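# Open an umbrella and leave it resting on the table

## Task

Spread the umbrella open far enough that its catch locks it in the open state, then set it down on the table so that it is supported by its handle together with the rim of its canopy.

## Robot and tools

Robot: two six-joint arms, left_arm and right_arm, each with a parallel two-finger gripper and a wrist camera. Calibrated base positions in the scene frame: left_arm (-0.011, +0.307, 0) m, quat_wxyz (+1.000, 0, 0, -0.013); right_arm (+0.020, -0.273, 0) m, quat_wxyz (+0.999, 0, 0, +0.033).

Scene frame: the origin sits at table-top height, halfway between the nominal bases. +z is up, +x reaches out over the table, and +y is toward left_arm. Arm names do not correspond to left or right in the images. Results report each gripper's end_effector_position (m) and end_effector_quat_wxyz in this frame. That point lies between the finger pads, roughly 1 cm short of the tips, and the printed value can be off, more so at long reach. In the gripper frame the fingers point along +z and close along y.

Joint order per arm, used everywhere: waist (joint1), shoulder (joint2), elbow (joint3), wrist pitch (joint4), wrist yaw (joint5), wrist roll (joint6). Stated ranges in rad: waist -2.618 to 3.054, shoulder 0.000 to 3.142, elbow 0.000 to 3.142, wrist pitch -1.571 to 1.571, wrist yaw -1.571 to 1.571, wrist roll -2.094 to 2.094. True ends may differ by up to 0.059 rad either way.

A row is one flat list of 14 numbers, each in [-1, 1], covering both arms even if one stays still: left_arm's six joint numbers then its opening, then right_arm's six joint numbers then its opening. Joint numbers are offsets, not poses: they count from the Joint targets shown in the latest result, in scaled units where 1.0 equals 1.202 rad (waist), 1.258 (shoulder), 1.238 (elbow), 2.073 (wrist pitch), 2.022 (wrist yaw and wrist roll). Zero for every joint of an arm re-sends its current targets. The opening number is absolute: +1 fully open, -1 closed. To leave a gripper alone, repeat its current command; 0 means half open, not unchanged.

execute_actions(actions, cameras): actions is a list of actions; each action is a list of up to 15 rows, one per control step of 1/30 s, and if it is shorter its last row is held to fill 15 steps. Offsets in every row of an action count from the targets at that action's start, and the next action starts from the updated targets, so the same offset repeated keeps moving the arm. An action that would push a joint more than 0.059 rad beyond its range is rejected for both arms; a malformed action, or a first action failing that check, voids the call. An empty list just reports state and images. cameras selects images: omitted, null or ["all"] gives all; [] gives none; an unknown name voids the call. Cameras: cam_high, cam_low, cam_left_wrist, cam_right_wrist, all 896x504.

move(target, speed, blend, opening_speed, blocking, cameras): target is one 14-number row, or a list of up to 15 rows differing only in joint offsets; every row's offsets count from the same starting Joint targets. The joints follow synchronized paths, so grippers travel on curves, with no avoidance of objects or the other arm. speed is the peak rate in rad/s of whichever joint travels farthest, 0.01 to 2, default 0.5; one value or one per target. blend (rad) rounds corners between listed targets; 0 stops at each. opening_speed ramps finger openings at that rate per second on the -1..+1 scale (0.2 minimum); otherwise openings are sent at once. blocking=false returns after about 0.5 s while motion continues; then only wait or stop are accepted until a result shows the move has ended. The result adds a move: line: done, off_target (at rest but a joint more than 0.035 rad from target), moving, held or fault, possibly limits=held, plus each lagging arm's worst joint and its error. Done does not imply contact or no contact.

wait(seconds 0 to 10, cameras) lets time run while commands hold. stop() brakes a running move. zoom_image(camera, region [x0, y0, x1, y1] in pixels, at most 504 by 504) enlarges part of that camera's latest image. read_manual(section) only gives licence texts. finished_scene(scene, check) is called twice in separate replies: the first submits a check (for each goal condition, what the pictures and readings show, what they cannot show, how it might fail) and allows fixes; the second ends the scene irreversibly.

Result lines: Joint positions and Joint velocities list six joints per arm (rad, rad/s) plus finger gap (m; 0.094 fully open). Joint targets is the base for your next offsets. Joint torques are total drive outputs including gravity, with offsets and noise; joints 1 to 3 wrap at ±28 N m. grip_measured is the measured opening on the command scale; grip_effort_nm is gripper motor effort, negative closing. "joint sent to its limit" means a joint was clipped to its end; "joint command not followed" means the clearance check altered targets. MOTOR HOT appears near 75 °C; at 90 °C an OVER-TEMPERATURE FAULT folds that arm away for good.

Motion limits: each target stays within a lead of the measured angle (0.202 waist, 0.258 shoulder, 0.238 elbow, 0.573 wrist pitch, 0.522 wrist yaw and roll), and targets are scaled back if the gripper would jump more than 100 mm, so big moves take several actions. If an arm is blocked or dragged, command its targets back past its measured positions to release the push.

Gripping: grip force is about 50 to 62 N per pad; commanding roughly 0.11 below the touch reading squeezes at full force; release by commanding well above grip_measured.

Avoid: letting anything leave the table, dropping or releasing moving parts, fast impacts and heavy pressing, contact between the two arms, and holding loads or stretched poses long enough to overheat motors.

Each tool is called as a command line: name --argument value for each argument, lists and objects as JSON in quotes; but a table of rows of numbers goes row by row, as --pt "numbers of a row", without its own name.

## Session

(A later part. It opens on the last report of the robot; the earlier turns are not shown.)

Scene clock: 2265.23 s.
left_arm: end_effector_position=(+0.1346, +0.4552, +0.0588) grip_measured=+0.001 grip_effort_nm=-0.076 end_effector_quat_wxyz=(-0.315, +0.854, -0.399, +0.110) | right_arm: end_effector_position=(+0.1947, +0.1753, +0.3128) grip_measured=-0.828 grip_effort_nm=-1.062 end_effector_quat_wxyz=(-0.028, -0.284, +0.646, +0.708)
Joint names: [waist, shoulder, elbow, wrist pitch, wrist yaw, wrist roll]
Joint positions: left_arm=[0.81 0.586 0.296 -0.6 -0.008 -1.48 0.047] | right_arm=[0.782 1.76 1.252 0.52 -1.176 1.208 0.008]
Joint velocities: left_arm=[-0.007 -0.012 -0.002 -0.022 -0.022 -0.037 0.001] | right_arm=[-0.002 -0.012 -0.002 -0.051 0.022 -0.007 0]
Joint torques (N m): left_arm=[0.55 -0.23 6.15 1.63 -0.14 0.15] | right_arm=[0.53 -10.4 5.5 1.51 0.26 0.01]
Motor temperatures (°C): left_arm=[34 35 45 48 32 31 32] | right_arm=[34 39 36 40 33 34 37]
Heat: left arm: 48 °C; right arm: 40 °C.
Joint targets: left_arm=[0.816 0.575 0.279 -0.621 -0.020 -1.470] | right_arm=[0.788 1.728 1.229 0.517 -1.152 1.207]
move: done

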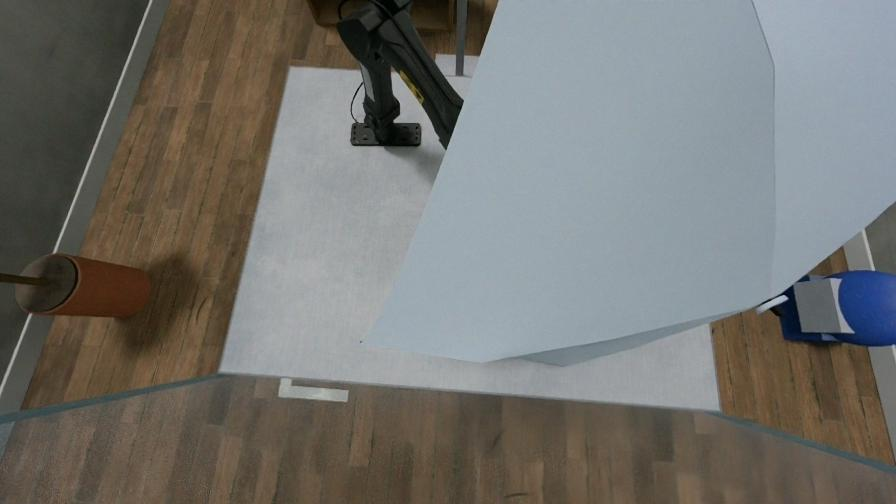

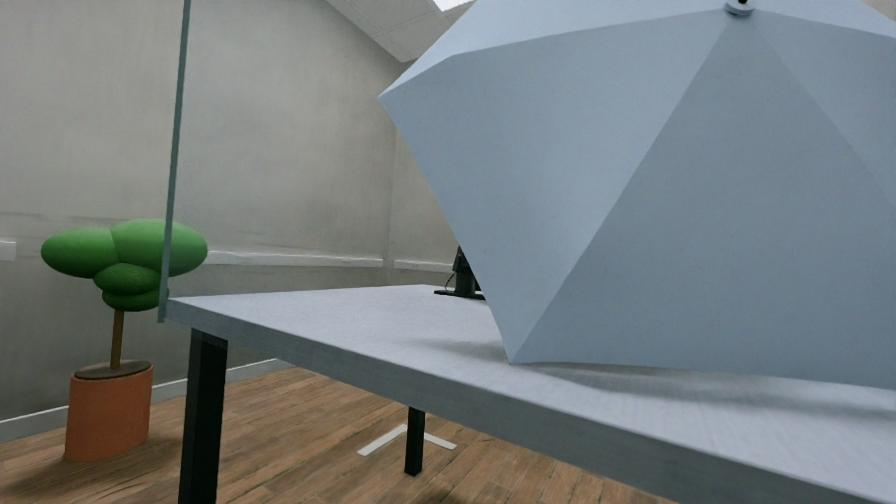

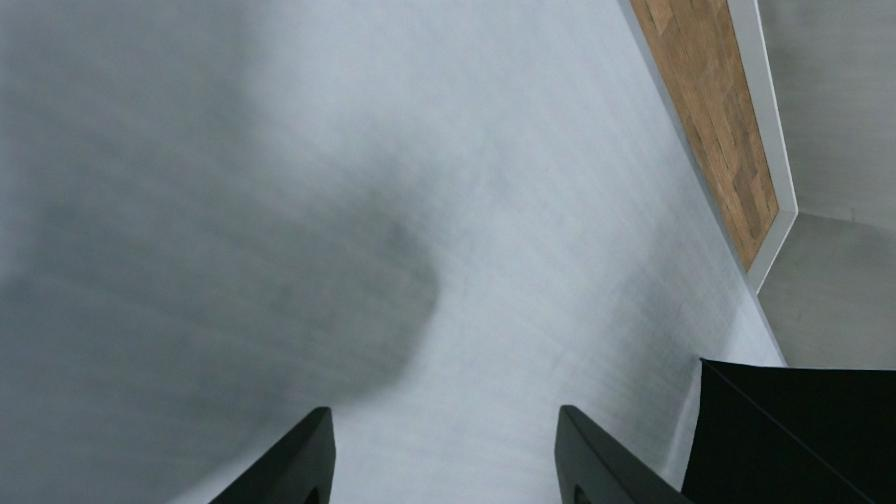

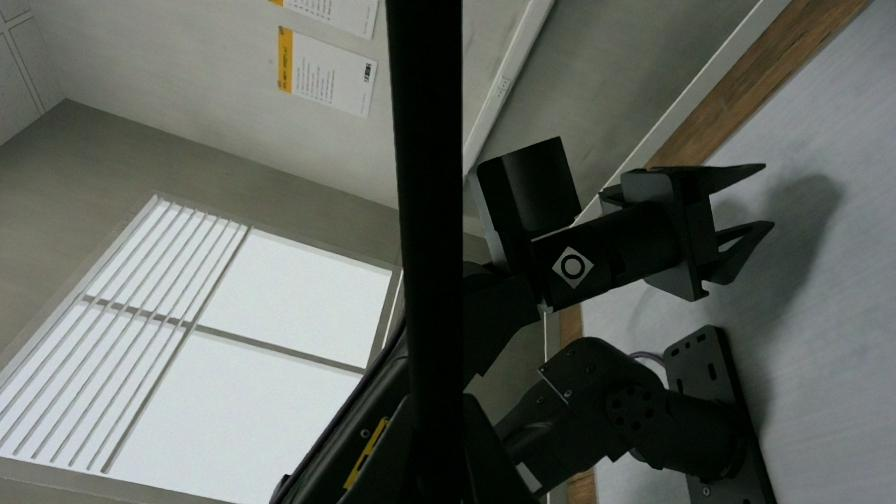

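move --pt "0 0 0 0 0 0 0.0 0.0396 -0.0493 -0.2310 0.1022 0.0279 -0.0652 -0.97" --pt "0 0 0 0 0 0 0.0 0.0785 0.0231 -0.4152 0.2307 0.0509 -0.1342 -0.97" --speed 0.25 --blend 0.05 --cameras '["cam_high","cam_low","cam_right_wrist"]'

Scene clock: 2271.60 s.
left_arm: end_effector_position=(+0.1346, +0.4552, +0.0588) grip_measured=+0.001 grip_effort_nm=-0.081 end_effector_quat_wxyz=(-0.315, +0.854, -0.399, +0.110) | right_arm: end_effector_position=(+0.1292, +0.1448, +0.2041) grip_measured=-0.829 grip_effort_nm=-1.067 end_effector_quat_wxyz=(+0.073, -0.366, +0.605, +0.703)
Joint names: [waist, shoulder, elbow, wrist pitch, wrist yaw, wrist roll]
Joint positions: left_arm=[0.81 0.586 0.296 -0.6 -0.008 -1.48 0.047] | right_arm=[0.877 1.738 0.734 1.002 -1.068 0.922 0.008]
Joint velocities: left_arm=[-0.012 0.002 -0.017 -0.037 -0.022 -0.022 -0.001] | right_arm=[-0.022 -0.002 -0.002 -0.125 -0.037 -0.051 -0.001]
Joint torques (N m): left_arm=[0.55 -0.23 6.15 1.63 -0.14 0.15] | right_arm=[0.54 -5.15 4.62 1.54 0.2 0.18]
Motor temperatures (°C): left_arm=[34 35 45 48 32 31 32] | right_arm=[34 39 35 40 33 34 37]
Heat: left arm: 48 °C; right arm: 40 °C.
Joint targets: left_arm=[0.816 0.575 0.279 -0.621 -0.020 -1.470] | right_arm=[0.882 1.757 0.715 0.995 -1.049 0.936]
move: done
Images, in order (width x height): cam_high 896x504, cam_low 896x504, cam_right_wrist 896x504.

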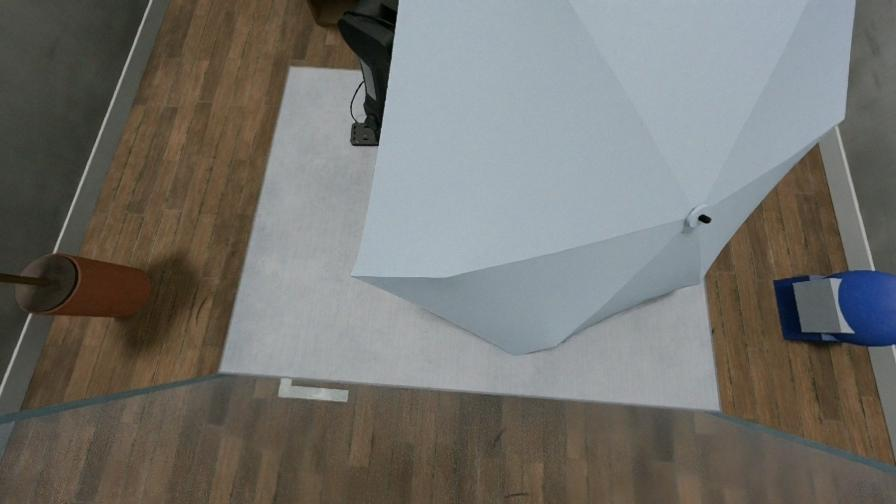

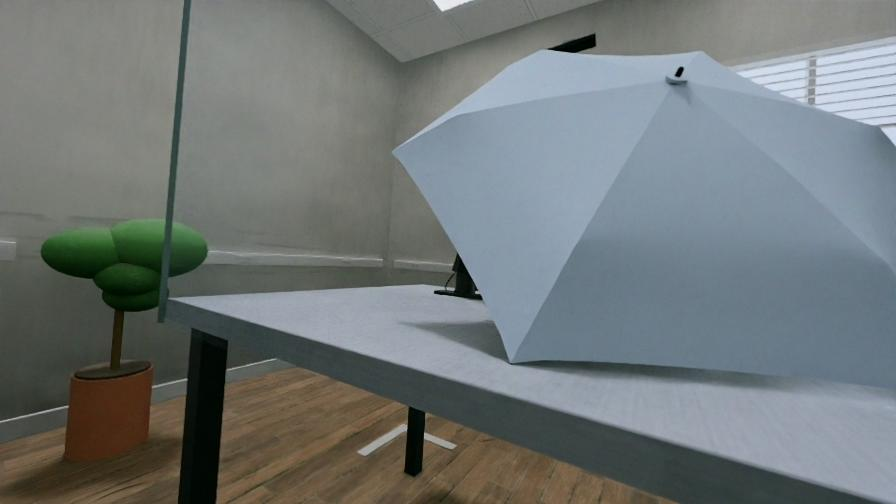

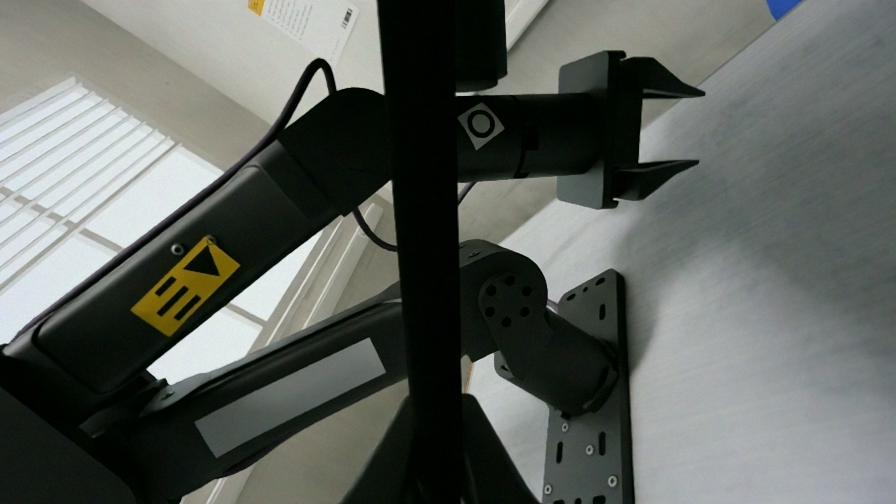

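move --pt "0 0 0 0 0 0 0.0 0.0266 0.0858 -0.0985 0.1121 0.0134 -0.045 -0.97" --pt "0 0 0 0 0 0 0.0 0.0416 0.1817 -0.1422 0.1951 0.0223 -0.0796 -0.97" --speed 0.2 --blend 0.05 --cameras '["cam_high","cam_low","cam_right_wrist"]'

Scene clock: 2278.43 s.
left_arm: end_effector_position=(+0.1346, +0.4552, +0.0588) grip_measured=+0.001 grip_effort_nm=-0.076 end_effector_quat_wxyz=(-0.315, +0.854, -0.399, +0.110) | right_arm: end_effector_position=(+0.1021, +0.1318, +0.1295) grip_measured=-0.829 grip_effort_nm=-1.067 end_effector_quat_wxyz=(+0.131, -0.415, +0.573, +0.694)
Joint names: [waist, shoulder, elbow, wrist pitch, wrist yaw, wrist roll]
Joint positions: left_arm=[0.81 0.586 0.296 -0.6 -0.008 -1.48 0.047] | right_arm=[0.926 1.965 0.555 1.406 -1.019 0.755 0.008]
Joint velocities: left_arm=[-0.002 -0.007 -0.007 0.051 0.081 -0.066 -0.001] | right_arm=[-0.007 0.017 -0.012 -0.066 0.007 0.051 -0.001]
Joint torques (N m): left_arm=[0.54 -0.21 6.13 1.63 -0.14 0.15] | right_arm=[0.55 -5.22 2.91 1.58 0.15 0.21]
Motor temperatures (°C): left_arm=[34 35 45 48 32 31 32] | right_arm=[34 38 35 40 33 34 37]
Heat: left arm: 48 °C; right arm: 40 °C.
Joint targets: left_arm=[0.816 0.575 0.279 -0.620 -0.020 -1.471] | right_arm=[0.932 1.986 0.539 1.400 -1.004 0.775]
move: done
Images, in order (width x height): cam_high 896x504, cam_low 896x504, cam_right_wrist 896x504.

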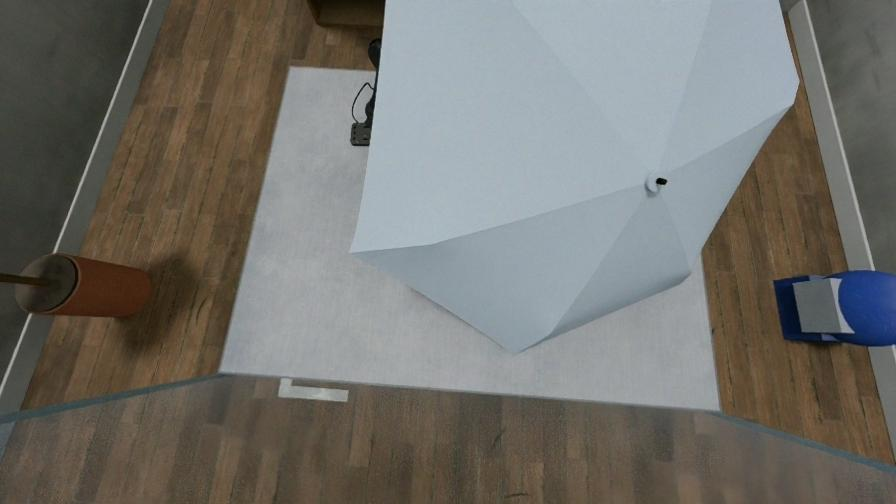

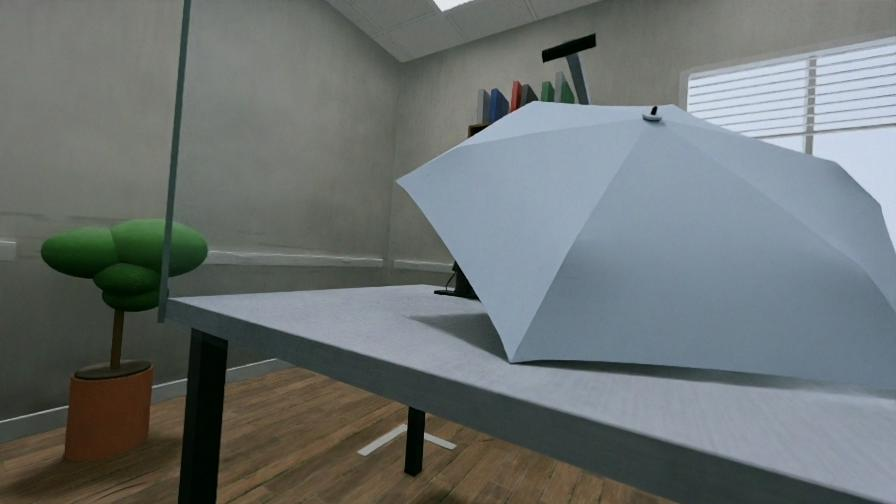

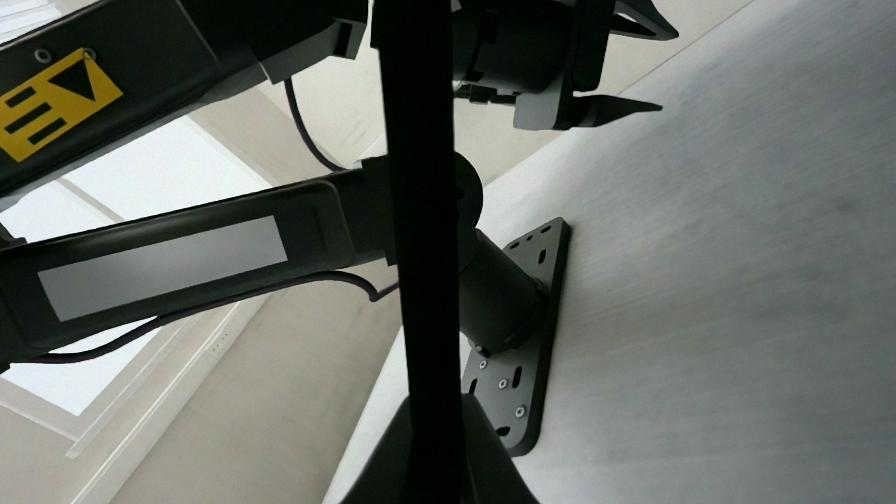

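move --target '[0,0,0,0,0,0,0.0,0.0067,0.0556,-0.0101,0.0418,0.002,-0.0142,-0.97]' --speed 0.1 --cameras '["cam_right_wrist"]'

Scene clock: 2284.20 s.
left_arm: end_effector_position=(+0.1346, +0.4552, +0.0588) grip_measured=+0.001 grip_effort_nm=-0.076 end_effector_quat_wxyz=(-0.315, +0.854, -0.399, +0.110) | right_arm: end_effector_position=(+0.0989, +0.1308, +0.1193) grip_measured=-0.829 grip_effort_nm=-1.062 end_effector_quat_wxyz=(+0.144, -0.424, +0.562, +0.696)
Joint names: [waist, shoulder, elbow, wrist pitch, wrist yaw, wrist roll]
Joint positions: left_arm=[0.81 0.586 0.296 -0.6 -0.008 -1.48 0.047] | right_arm=[0.933 2.03 0.544 1.504 -1.013 0.735 0.008]
Joint velocities: left_arm=[0.002 -0.002 -0.007 -0.125 -0.007 -0.081 0] | right_arm=[0.002 -0.007 -0.002 -0.066 0.037 0.051 -0.001]
Joint torques (N m): left_arm=[0.57 -0.21 6.17 1.63 -0.14 0.16] | right_arm=[0.69 -5.03 2.36 1.48 0.13 0.13]
Motor temperatures (°C): left_arm=[34 35 45 48 32 31 32] | right_arm=[34 38 35 40 33 34 37]
Heat: left arm: 48 °C; right arm: 40 °C.
Joint targets: left_arm=[0.816 0.575 0.279 -0.620 -0.020 -1.471] | right_arm=[0.940 2.056 0.527 1.486 -1.000 0.746]
move: done
Images, in order (width x height): cam_right_wrist 896x504.

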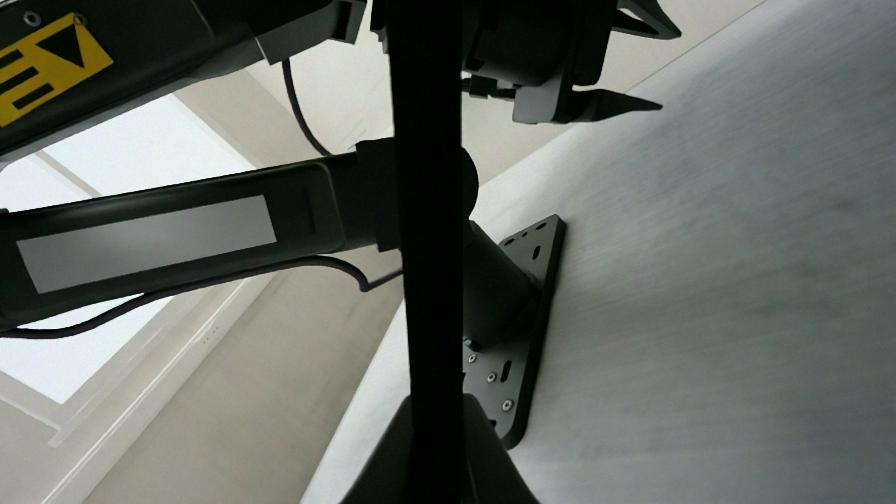

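move --target '[0,0,0,0,0,0,0.0,0.0029,0.0286,-0.0048,0.0190,0.0015,-0.0089,-0.97]' --speed 0.08 --cameras '["cam_low"]'

Scene clock: 2287.03 s.
left_arm: end_effector_position=(+0.1346, +0.4552, +0.0588) grip_measured=+0.001 grip_effort_nm=-0.076 end_effector_quat_wxyz=(-0.315, +0.854, -0.399, +0.110) | right_arm: end_effector_position=(+0.0987, +0.1308, +0.1188) grip_measured=-0.829 grip_effort_nm=-1.057 end_effector_quat_wxyz=(+0.155, -0.427, +0.552, +0.699)
Joint names: [waist, shoulder, elbow, wrist pitch, wrist yaw, wrist roll]
Joint positions: left_arm=[0.81 0.586 0.296 -0.6 -0.008 -1.48 0.047] | right_arm=[0.934 2.058 0.544 1.563 -1.011 0.736 0.008]
Joint velocities: left_arm=[-0.012 -0.007 -0.007 0.007 -0.037 -0.066 0.001] | right_arm=[0.002 0.002 0.027 -0.022 0.007 -0.007 0]
Joint torques (N m): left_arm=[0.57 -0.21 6.16 1.63 -0.13 0.15] | right_arm=[0.95 -4.56 1.74 1.28 0.16 -0.06]
Motor temperatures (°C): left_arm=[34 35 45 47 32 31 32] | right_arm=[34 38 35 40 33 34 37]
Heat: left arm: 47 °C; right arm: 40 °C.
Joint targets: left_arm=[0.816 0.575 0.279 -0.620 -0.020 -1.471] | right_arm=[0.944 2.092 0.521 1.526 -0.997 0.729]
move: off_target (right_arm); right_arm: the wrist pitch is farthest, 0.038 rad from its target
Images, in order (width x height): cam_low 896x504.

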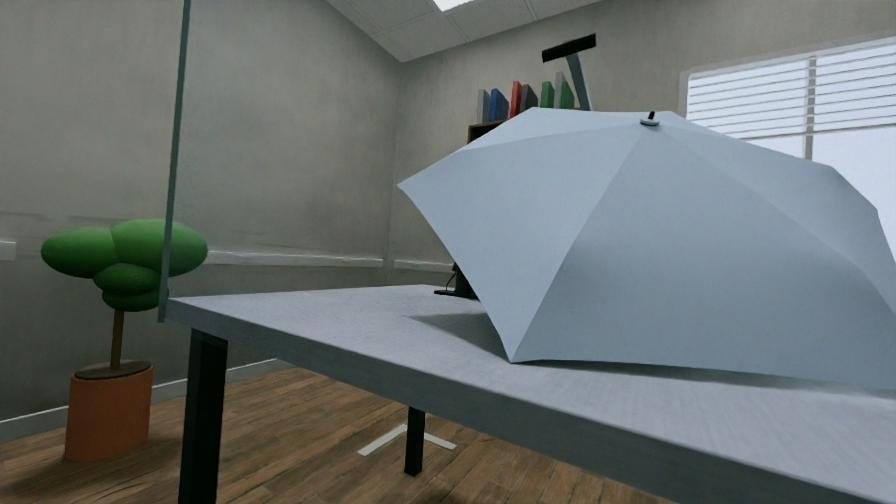

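move --target '[0,0,0,0,0,0,0.0,0,0.016,0,-0.012,0,0,-0.97]' --speed 0.08 --cameras '["cam_low"]'

Scene clock: 2291.57 s.
left_arm: end_effector_position=(+0.1346, +0.4552, +0.0588) grip_measured=+0.001 grip_effort_nm=-0.071 end_effector_quat_wxyz=(-0.315, +0.854, -0.399, +0.110) | right_arm: end_effector_position=(+0.0987, +0.1307, +0.1181) grip_measured=-0.829 grip_effort_nm=-1.062 end_effector_quat_wxyz=(+0.156, -0.427, +0.550, +0.700)
Joint names: [waist, shoulder, elbow, wrist pitch, wrist yaw, wrist roll]
Joint positions: left_arm=[0.81 0.586 0.296 -0.6 -0.008 -1.48 0.047] | right_arm=[0.934 2.067 0.544 1.579 -1.011 0.739 0.008]
Joint velocities: left_arm=[-0.007 -0.007 0.012 -0.022 -0.051 0.022 0.001] | right_arm=[-0.012 0.002 -0.012 -0.007 0.081 0.037 0.001]
Joint torques (N m): left_arm=[0.55 -0.21 6.13 1.63 -0.14 0.15] | right_arm=[0.94 -3.73 1.68 0.93 0.18 -0.09]
Motor temperatures (°C): left_arm=[34 35 45 47 32 31 32] | right_arm=[34 38 35 40 33 34 37]
Heat: left arm: 47 °C; right arm: 40 °C.
Joint targets: left_arm=[0.816 0.575 0.279 -0.620 -0.020 -1.471] | right_arm=[0.944 2.112 0.521 1.501 -0.997 0.728]
move: off_target (right_arm); right_arm: the wrist pitch is farthest, 0.078 rad from its target
Images, in order (width x height): cam_low 896x504.

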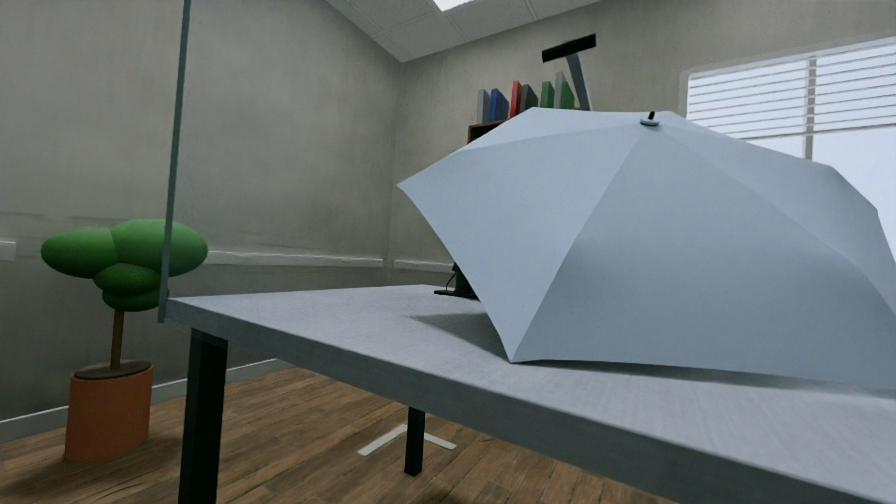

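move --target '[0,0,0,0,0,0,0.0,0,-0.026,0,0.012,0,0,-0.97]' --speed 0.08 --cameras '[]'

move --target '[0,0,0,0,0,0,0.0,0,0,0,0,0,0,-0.6]' --speed 0.08 --opening_speed 0.25 --cameras '["cam_low","cam_right_wrist"]'

Scene clock: 2297.67 s.
left_arm: end_effector_position=(+0.1346, +0.4552, +0.0588) grip_measured=+0.001 grip_effort_nm=-0.076 end_effector_quat_wxyz=(-0.315, +0.854, -0.399, +0.110) | right_arm: end_effector_position=(+0.0987, +0.1307, +0.1182) grip_measured=-0.829 grip_effort_nm=-1.067 end_effector_quat_wxyz=(+0.156, -0.427, +0.550, +0.700)
Joint names: [waist, shoulder, elbow, wrist pitch, wrist yaw, wrist roll]
Joint positions: left_arm=[0.81 0.586 0.296 -0.6 -0.008 -1.48 0.047] | right_arm=[0.934 2.067 0.544 1.579 -1.011 0.739 0.008]
Joint velocities: left_arm=[-0.007 0.002 0.012 0.037 0.007 -0.007 0] | right_arm=[-0.042 0.007 0.007 -0.051 -0.007 0.037 0]
Joint torques (N m): left_arm=[0.57 -0.21 6.13 1.63 -0.13 0.15] | right_arm=[0.96 -6.13 1.72 1.13 0.18 -0.09]
Motor temperatures (°C): left_arm=[34 35 45 47 32 31 32] | right_arm=[34 38 35 40 33 34 38]
Heat: left arm: 47 °C; right arm: 40 °C.
Joint targets: left_arm=[0.816 0.575 0.279 -0.620 -0.020 -1.471] | right_arm=[0.944 2.079 0.521 1.526 -0.997 0.728]
move: off_target (right_arm); right_arm: the wrist pitch is farthest, 0.053 rad from its target
No camera images: "cameras" was empty.

Scene clock: 2299.37 s.
left_arm: end_effector_position=(+0.1346, +0.4552, +0.0588) grip_measured=+0.001 grip_effort_nm=-0.076 end_effector_quat_wxyz=(-0.315, +0.854, -0.399, +0.110) | right_arm: end_effector_position=(+0.0957, +0.1293, +0.1098) grip_measured=-0.602 grip_effort_nm=0.090 end_effector_quat_wxyz=(+0.139, -0.422, +0.565, +0.695)
Joint names: [waist, shoulder, elbow, wrist pitch, wrist yaw, wrist roll]
Joint positions: left_arm=[0.81 0.586 0.296 -0.6 -0.008 -1.48 0.047] | right_arm=[0.939 2.067 0.535 1.543 -1.01 0.739 0.019]
Joint velocities: left_arm=[0.002 -0.002 0.007 0.066 -0.037 0.022 -0.001] | right_arm=[-0.002 -0.012 -0.002 -0.037 0.022 0.007 0.001]
Joint torques (N m): left_arm=[0.58 -0.21 6.13 1.63 -0.14 0.15] | right_arm=[0.5 -6.11 2.48 1.49 0.14 -0.09]
Motor temperatures (°C): left_arm=[34 35 45 47 32 31 32] | right_arm=[34 38 35 40 33 34 37]
Heat: left arm: 47 °C; right arm: 40 °C.
Joint targets: left_arm=[0.816 0.575 0.279 -0.620 -0.020 -1.470] | right_arm=[0.943 2.079 0.521 1.526 -0.997 0.728]
move: done
Images, in order (width x height): cam_low 896x504, cam_right_wrist 896x504.

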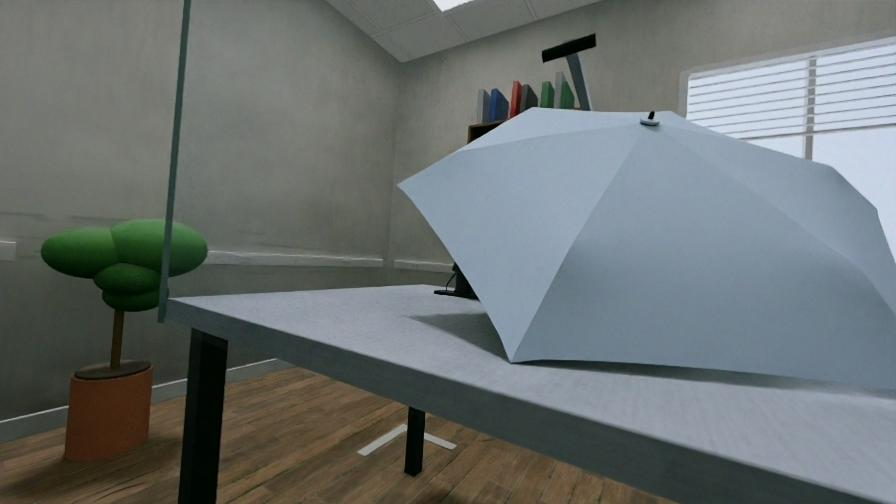

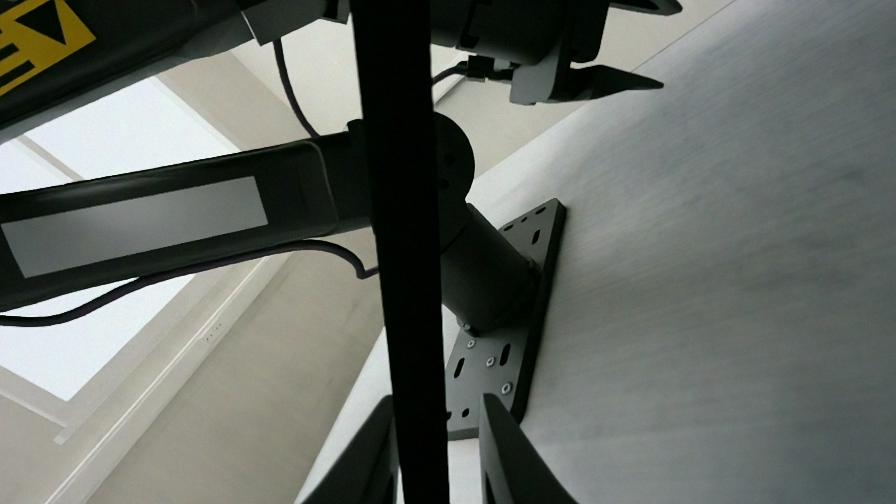

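move --target '[0,0,0,0,0,0,0.0,0,-0.02,0,0,0,0,0.8]' --speed 0.08 --opening_speed 1.2 --cameras '[]'

move --target '[0,0,0,0,0,0,0.0,-0.3669,-0.1867,-0.1333,-0.0367,-0.2265,0.0015,0.8]' --speed 0.25 --cameras '["cam_low","cam_right_wrist","cam_high"]'

Scene clock: 2304.53 s.
left_arm: end_effector_position=(+0.1346, +0.4552, +0.0588) grip_measured=+0.001 grip_effort_nm=-0.076 end_effector_quat_wxyz=(-0.315, +0.854, -0.399, +0.110) | right_arm: end_effector_position=(+0.0958, +0.1294, +0.1096) grip_measured=+0.798 grip_effort_nm=0.090 end_effector_quat_wxyz=(+0.139, -0.422, +0.565, +0.695)
Joint names: [waist, shoulder, elbow, wrist pitch, wrist yaw, wrist roll]
Joint positions: left_arm=[0.81 0.586 0.296 -0.6 -0.008 -1.48 0.047] | right_arm=[0.939 2.067 0.535 1.541 -1.009 0.739 0.084]
Joint velocities: left_arm=[-0.007 -0.002 -0.012 -0.007 0.037 0.007 0] | right_arm=[0.002 -0.002 -0.007 -0.066 -0.022 0.022 0.002]
Joint torques (N m): left_arm=[0.57 -0.21 6.13 1.63 -0.13 0.16] | right_arm=[0.46 -8.02 2.47 1.51 0.12 -0.08]
Motor temperatures (°C): left_arm=[34 35 45 47 32 31 32] | right_arm=[34 38 35 40 33 34 37]
Heat: left arm: 47 °C; right arm: 40 °C.
Joint targets: left_arm=[0.816 0.575 0.279 -0.620 -0.020 -1.470] | right_arm=[0.943 2.054 0.521 1.526 -0.997 0.728]
move: done
No camera images: "cameras" was empty.

Scene clock: 2307.03 s.
left_arm: end_effector_position=(+0.1346, +0.4552, +0.0588) grip_measured=+0.001 grip_effort_nm=-0.085 end_effector_quat_wxyz=(-0.315, +0.854, -0.399, +0.110) | right_arm: end_effector_position=(+0.1491, +0.0215, +0.1343) grip_measured=+0.798 grip_effort_nm=0.085 end_effector_quat_wxyz=(+0.134, -0.420, +0.570, +0.694)
Joint names: [waist, shoulder, elbow, wrist pitch, wrist yaw, wrist roll]
Joint positions: left_arm=[0.81 0.586 0.296 -0.6 -0.008 -1.48 0.047] | right_arm=[0.506 1.844 0.37 1.468 -1.442 0.739 0.084]
Joint velocities: left_arm=[0.002 0.002 -0.002 -0.051 0.022 -0.022 0] | right_arm=[0.007 -0.012 -0.027 -0.037 0.037 0.051 0.001]
Joint torques (N m): left_arm=[0.54 -0.21 6.15 1.63 -0.13 0.15] | right_arm=[-0.34 -7.25 2.51 1.21 -0.16 -0.06]
Motor temperatures (°C): left_arm=[34 35 45 47 32 31 32] | right_arm=[34 38 35 40 33 34 37]
Heat: left arm: 47 °C; right arm: 40 °C.
Joint targets: left_arm=[0.816 0.575 0.279 -0.620 -0.020 -1.470] | right_arm=[0.502 1.819 0.356 1.450 -1.455 0.731]
move: done
Images, in order (width x height): cam_high 896x504, cam_low 896x504, cam_right_wrist 896x504.

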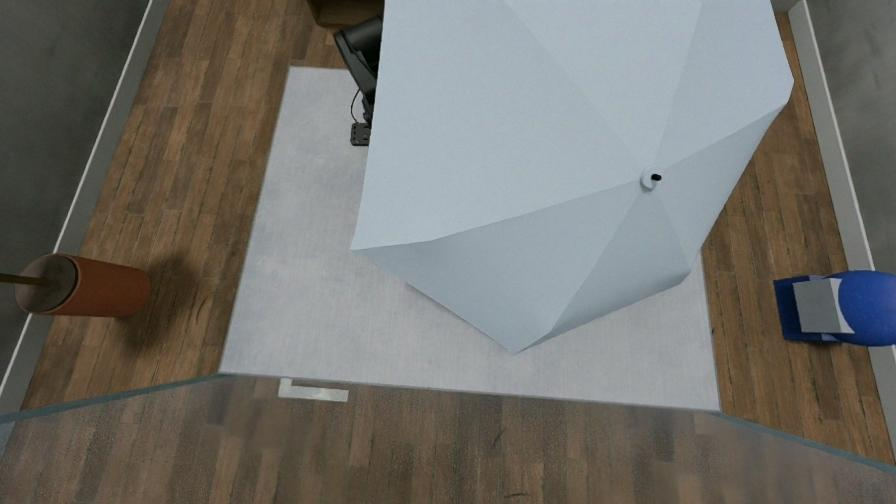

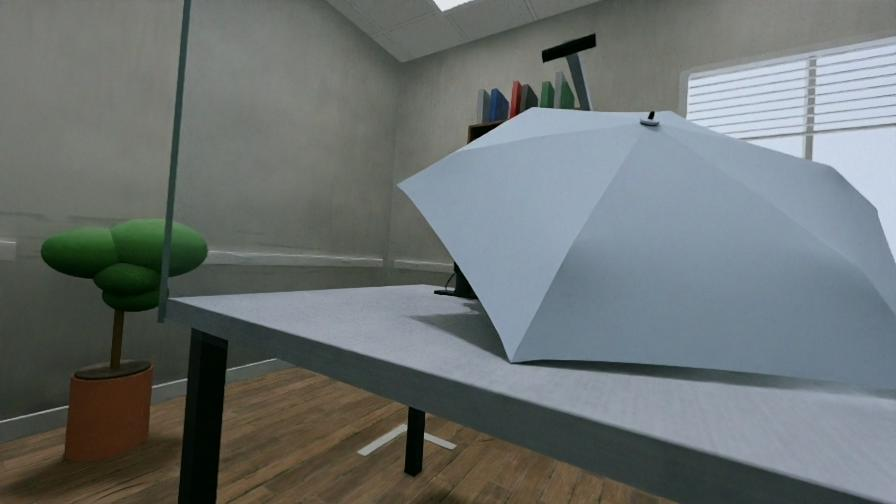

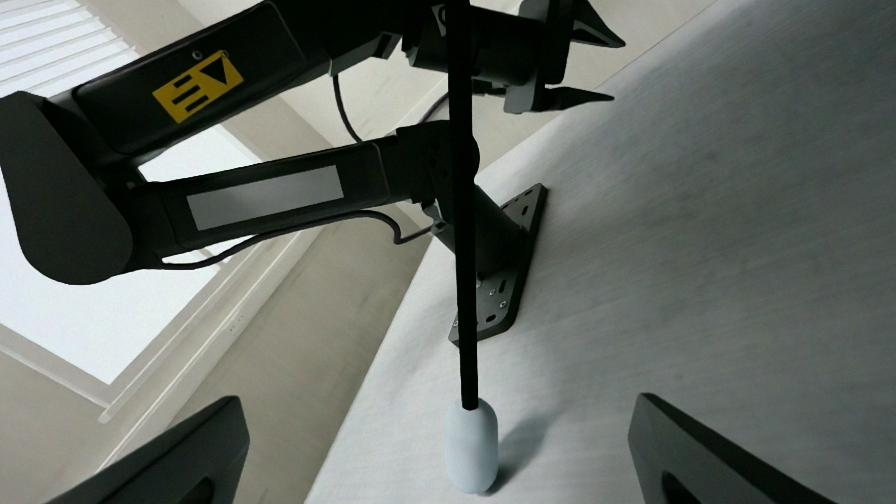

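execute_actions --actions '[]' --cameras '["all"]'

Scene clock: 2324.80 s.
left_arm: end_effector_position=(+0.1346, +0.4552, +0.0588) grip_measured=+0.001 grip_effort_nm=-0.081 end_effector_quat_wxyz=(-0.315, +0.854, -0.399, +0.110) | right_arm: end_effector_position=(+0.1490, +0.0215, +0.1342) grip_measured=+0.798 grip_effort_nm=0.085 end_effector_quat_wxyz=(+0.134, -0.420, +0.569, +0.694)
Joint names: [waist, shoulder, elbow, wrist pitch, wrist yaw, wrist roll]
Joint positions: left_arm=[0.81 0.586 0.296 -0.6 -0.008 -1.48 0.047] | right_arm=[0.506 1.844 0.37 1.467 -1.442 0.739 0.084]
Joint velocities: left_arm=[-0.012 -0.022 -0.007 0.007 0.007 0.066 0] | right_arm=[-0.017 -0.002 0.012 0.051 -0.007 0.007 0]
Joint torques (N m): left_arm=[0.57 -0.21 6.15 1.63 -0.14 0.15] | right_arm=[-0.4 -7.3 2.51 1.22 -0.16 -0.07]
Motor temperatures (°C): left_arm=[34 35 45 46 32 31 32] | right_arm=[34 38 34 39 33 34 36]
Heat: left arm: 46 °C; right arm: 39 °C.
Joint targets: left_arm=[0.816 0.575 0.279 -0.620 -0.020 -1.470] | right_arm=[0.502 1.819 0.356 1.450 -1.455 0.731]
Tool commands: left_gripper/opening=+0.0 right_gripper/opening=+0.8

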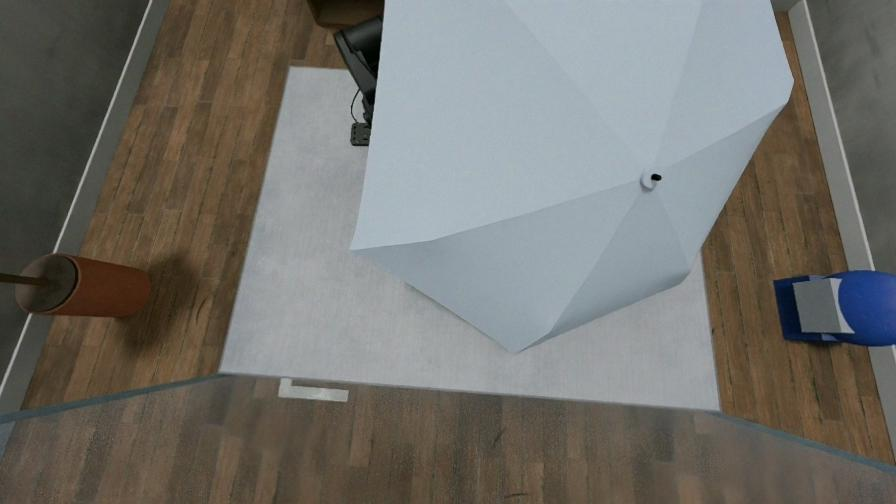

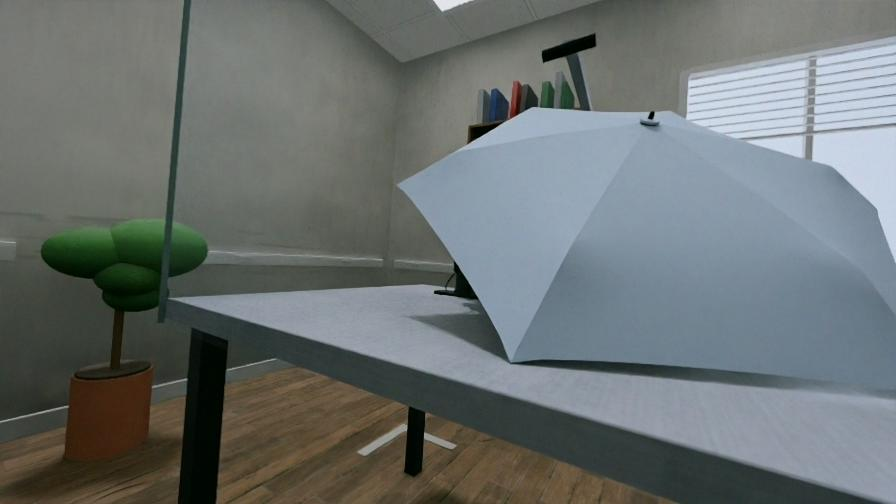

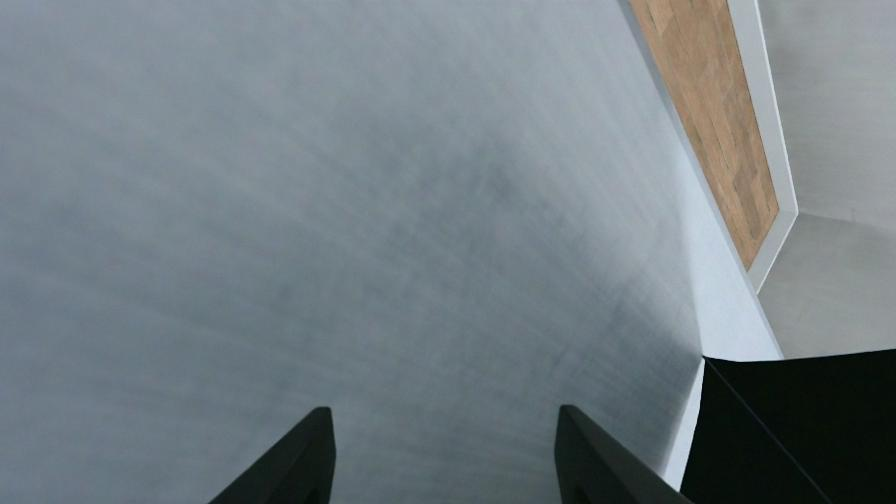

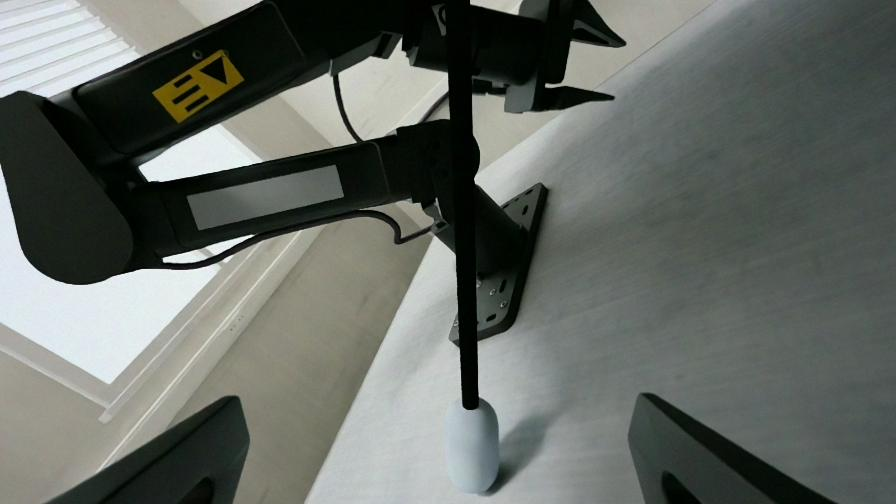

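finished_scene --scene 1 --check "Canopy open and latched: white latch wedge was seen behind the runner flange after the left hand let go; canopy in cam_high/cam_low is fully spread and taut and has stayed so with no hand on the runner. Resting: cam_low shows the bottom canopy corner at px (513,362) on the table top, unchanged before and after both grippers released; right wrist image shows the handle end on the table with its shadow touching. Both grippers are open and clear (right ~12 cm away, left parked). Could be missed if handle were hovering, but nothing holds it, so it must be resting on handle and rim. The umbrella is inside table edges (rim corners about x 0.61 and y 0.53)."

This call ended nothing. Check each condition that your pictures could not show: look closer or test it, and mend what is not met. Then call finished_scene again.

zoom_image --camera "cam_right_wrist" --region '[380, 340, 620, 504]'

zoom_image --camera "cam_low" --region '[400, 280, 896, 440]'

Scaled by 2.100 from the camera's 896x504 image, which has a finer 1280x720 frame.

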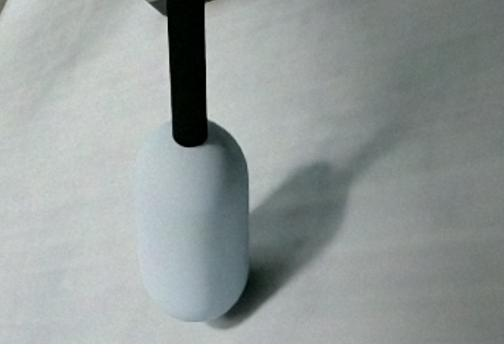

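Scaled by 1.016 from the camera's 896x504 image, which has a finer 1280x720 frame.

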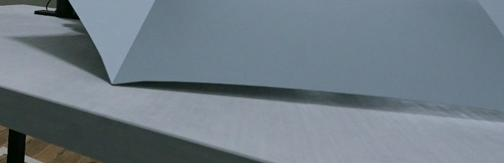

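finished_scene --scene 1 --check "Zoomed pictures: handle end sits on the table with its shadow meeting it; canopy corner at px (513,362) in cam_low touches the table; nothing moved since both grippers let go (same corner pixel). Canopy is fully spread, latch wedge was seen behind the runner after release. Right waist torque is at its free baseline (-0.4), so the arm is not touching the umbrella; left is parked clear. Could only be missed if the arm secretly supported it, which torques and 12 cm clearance rule out."

The scene is finished: the task was done.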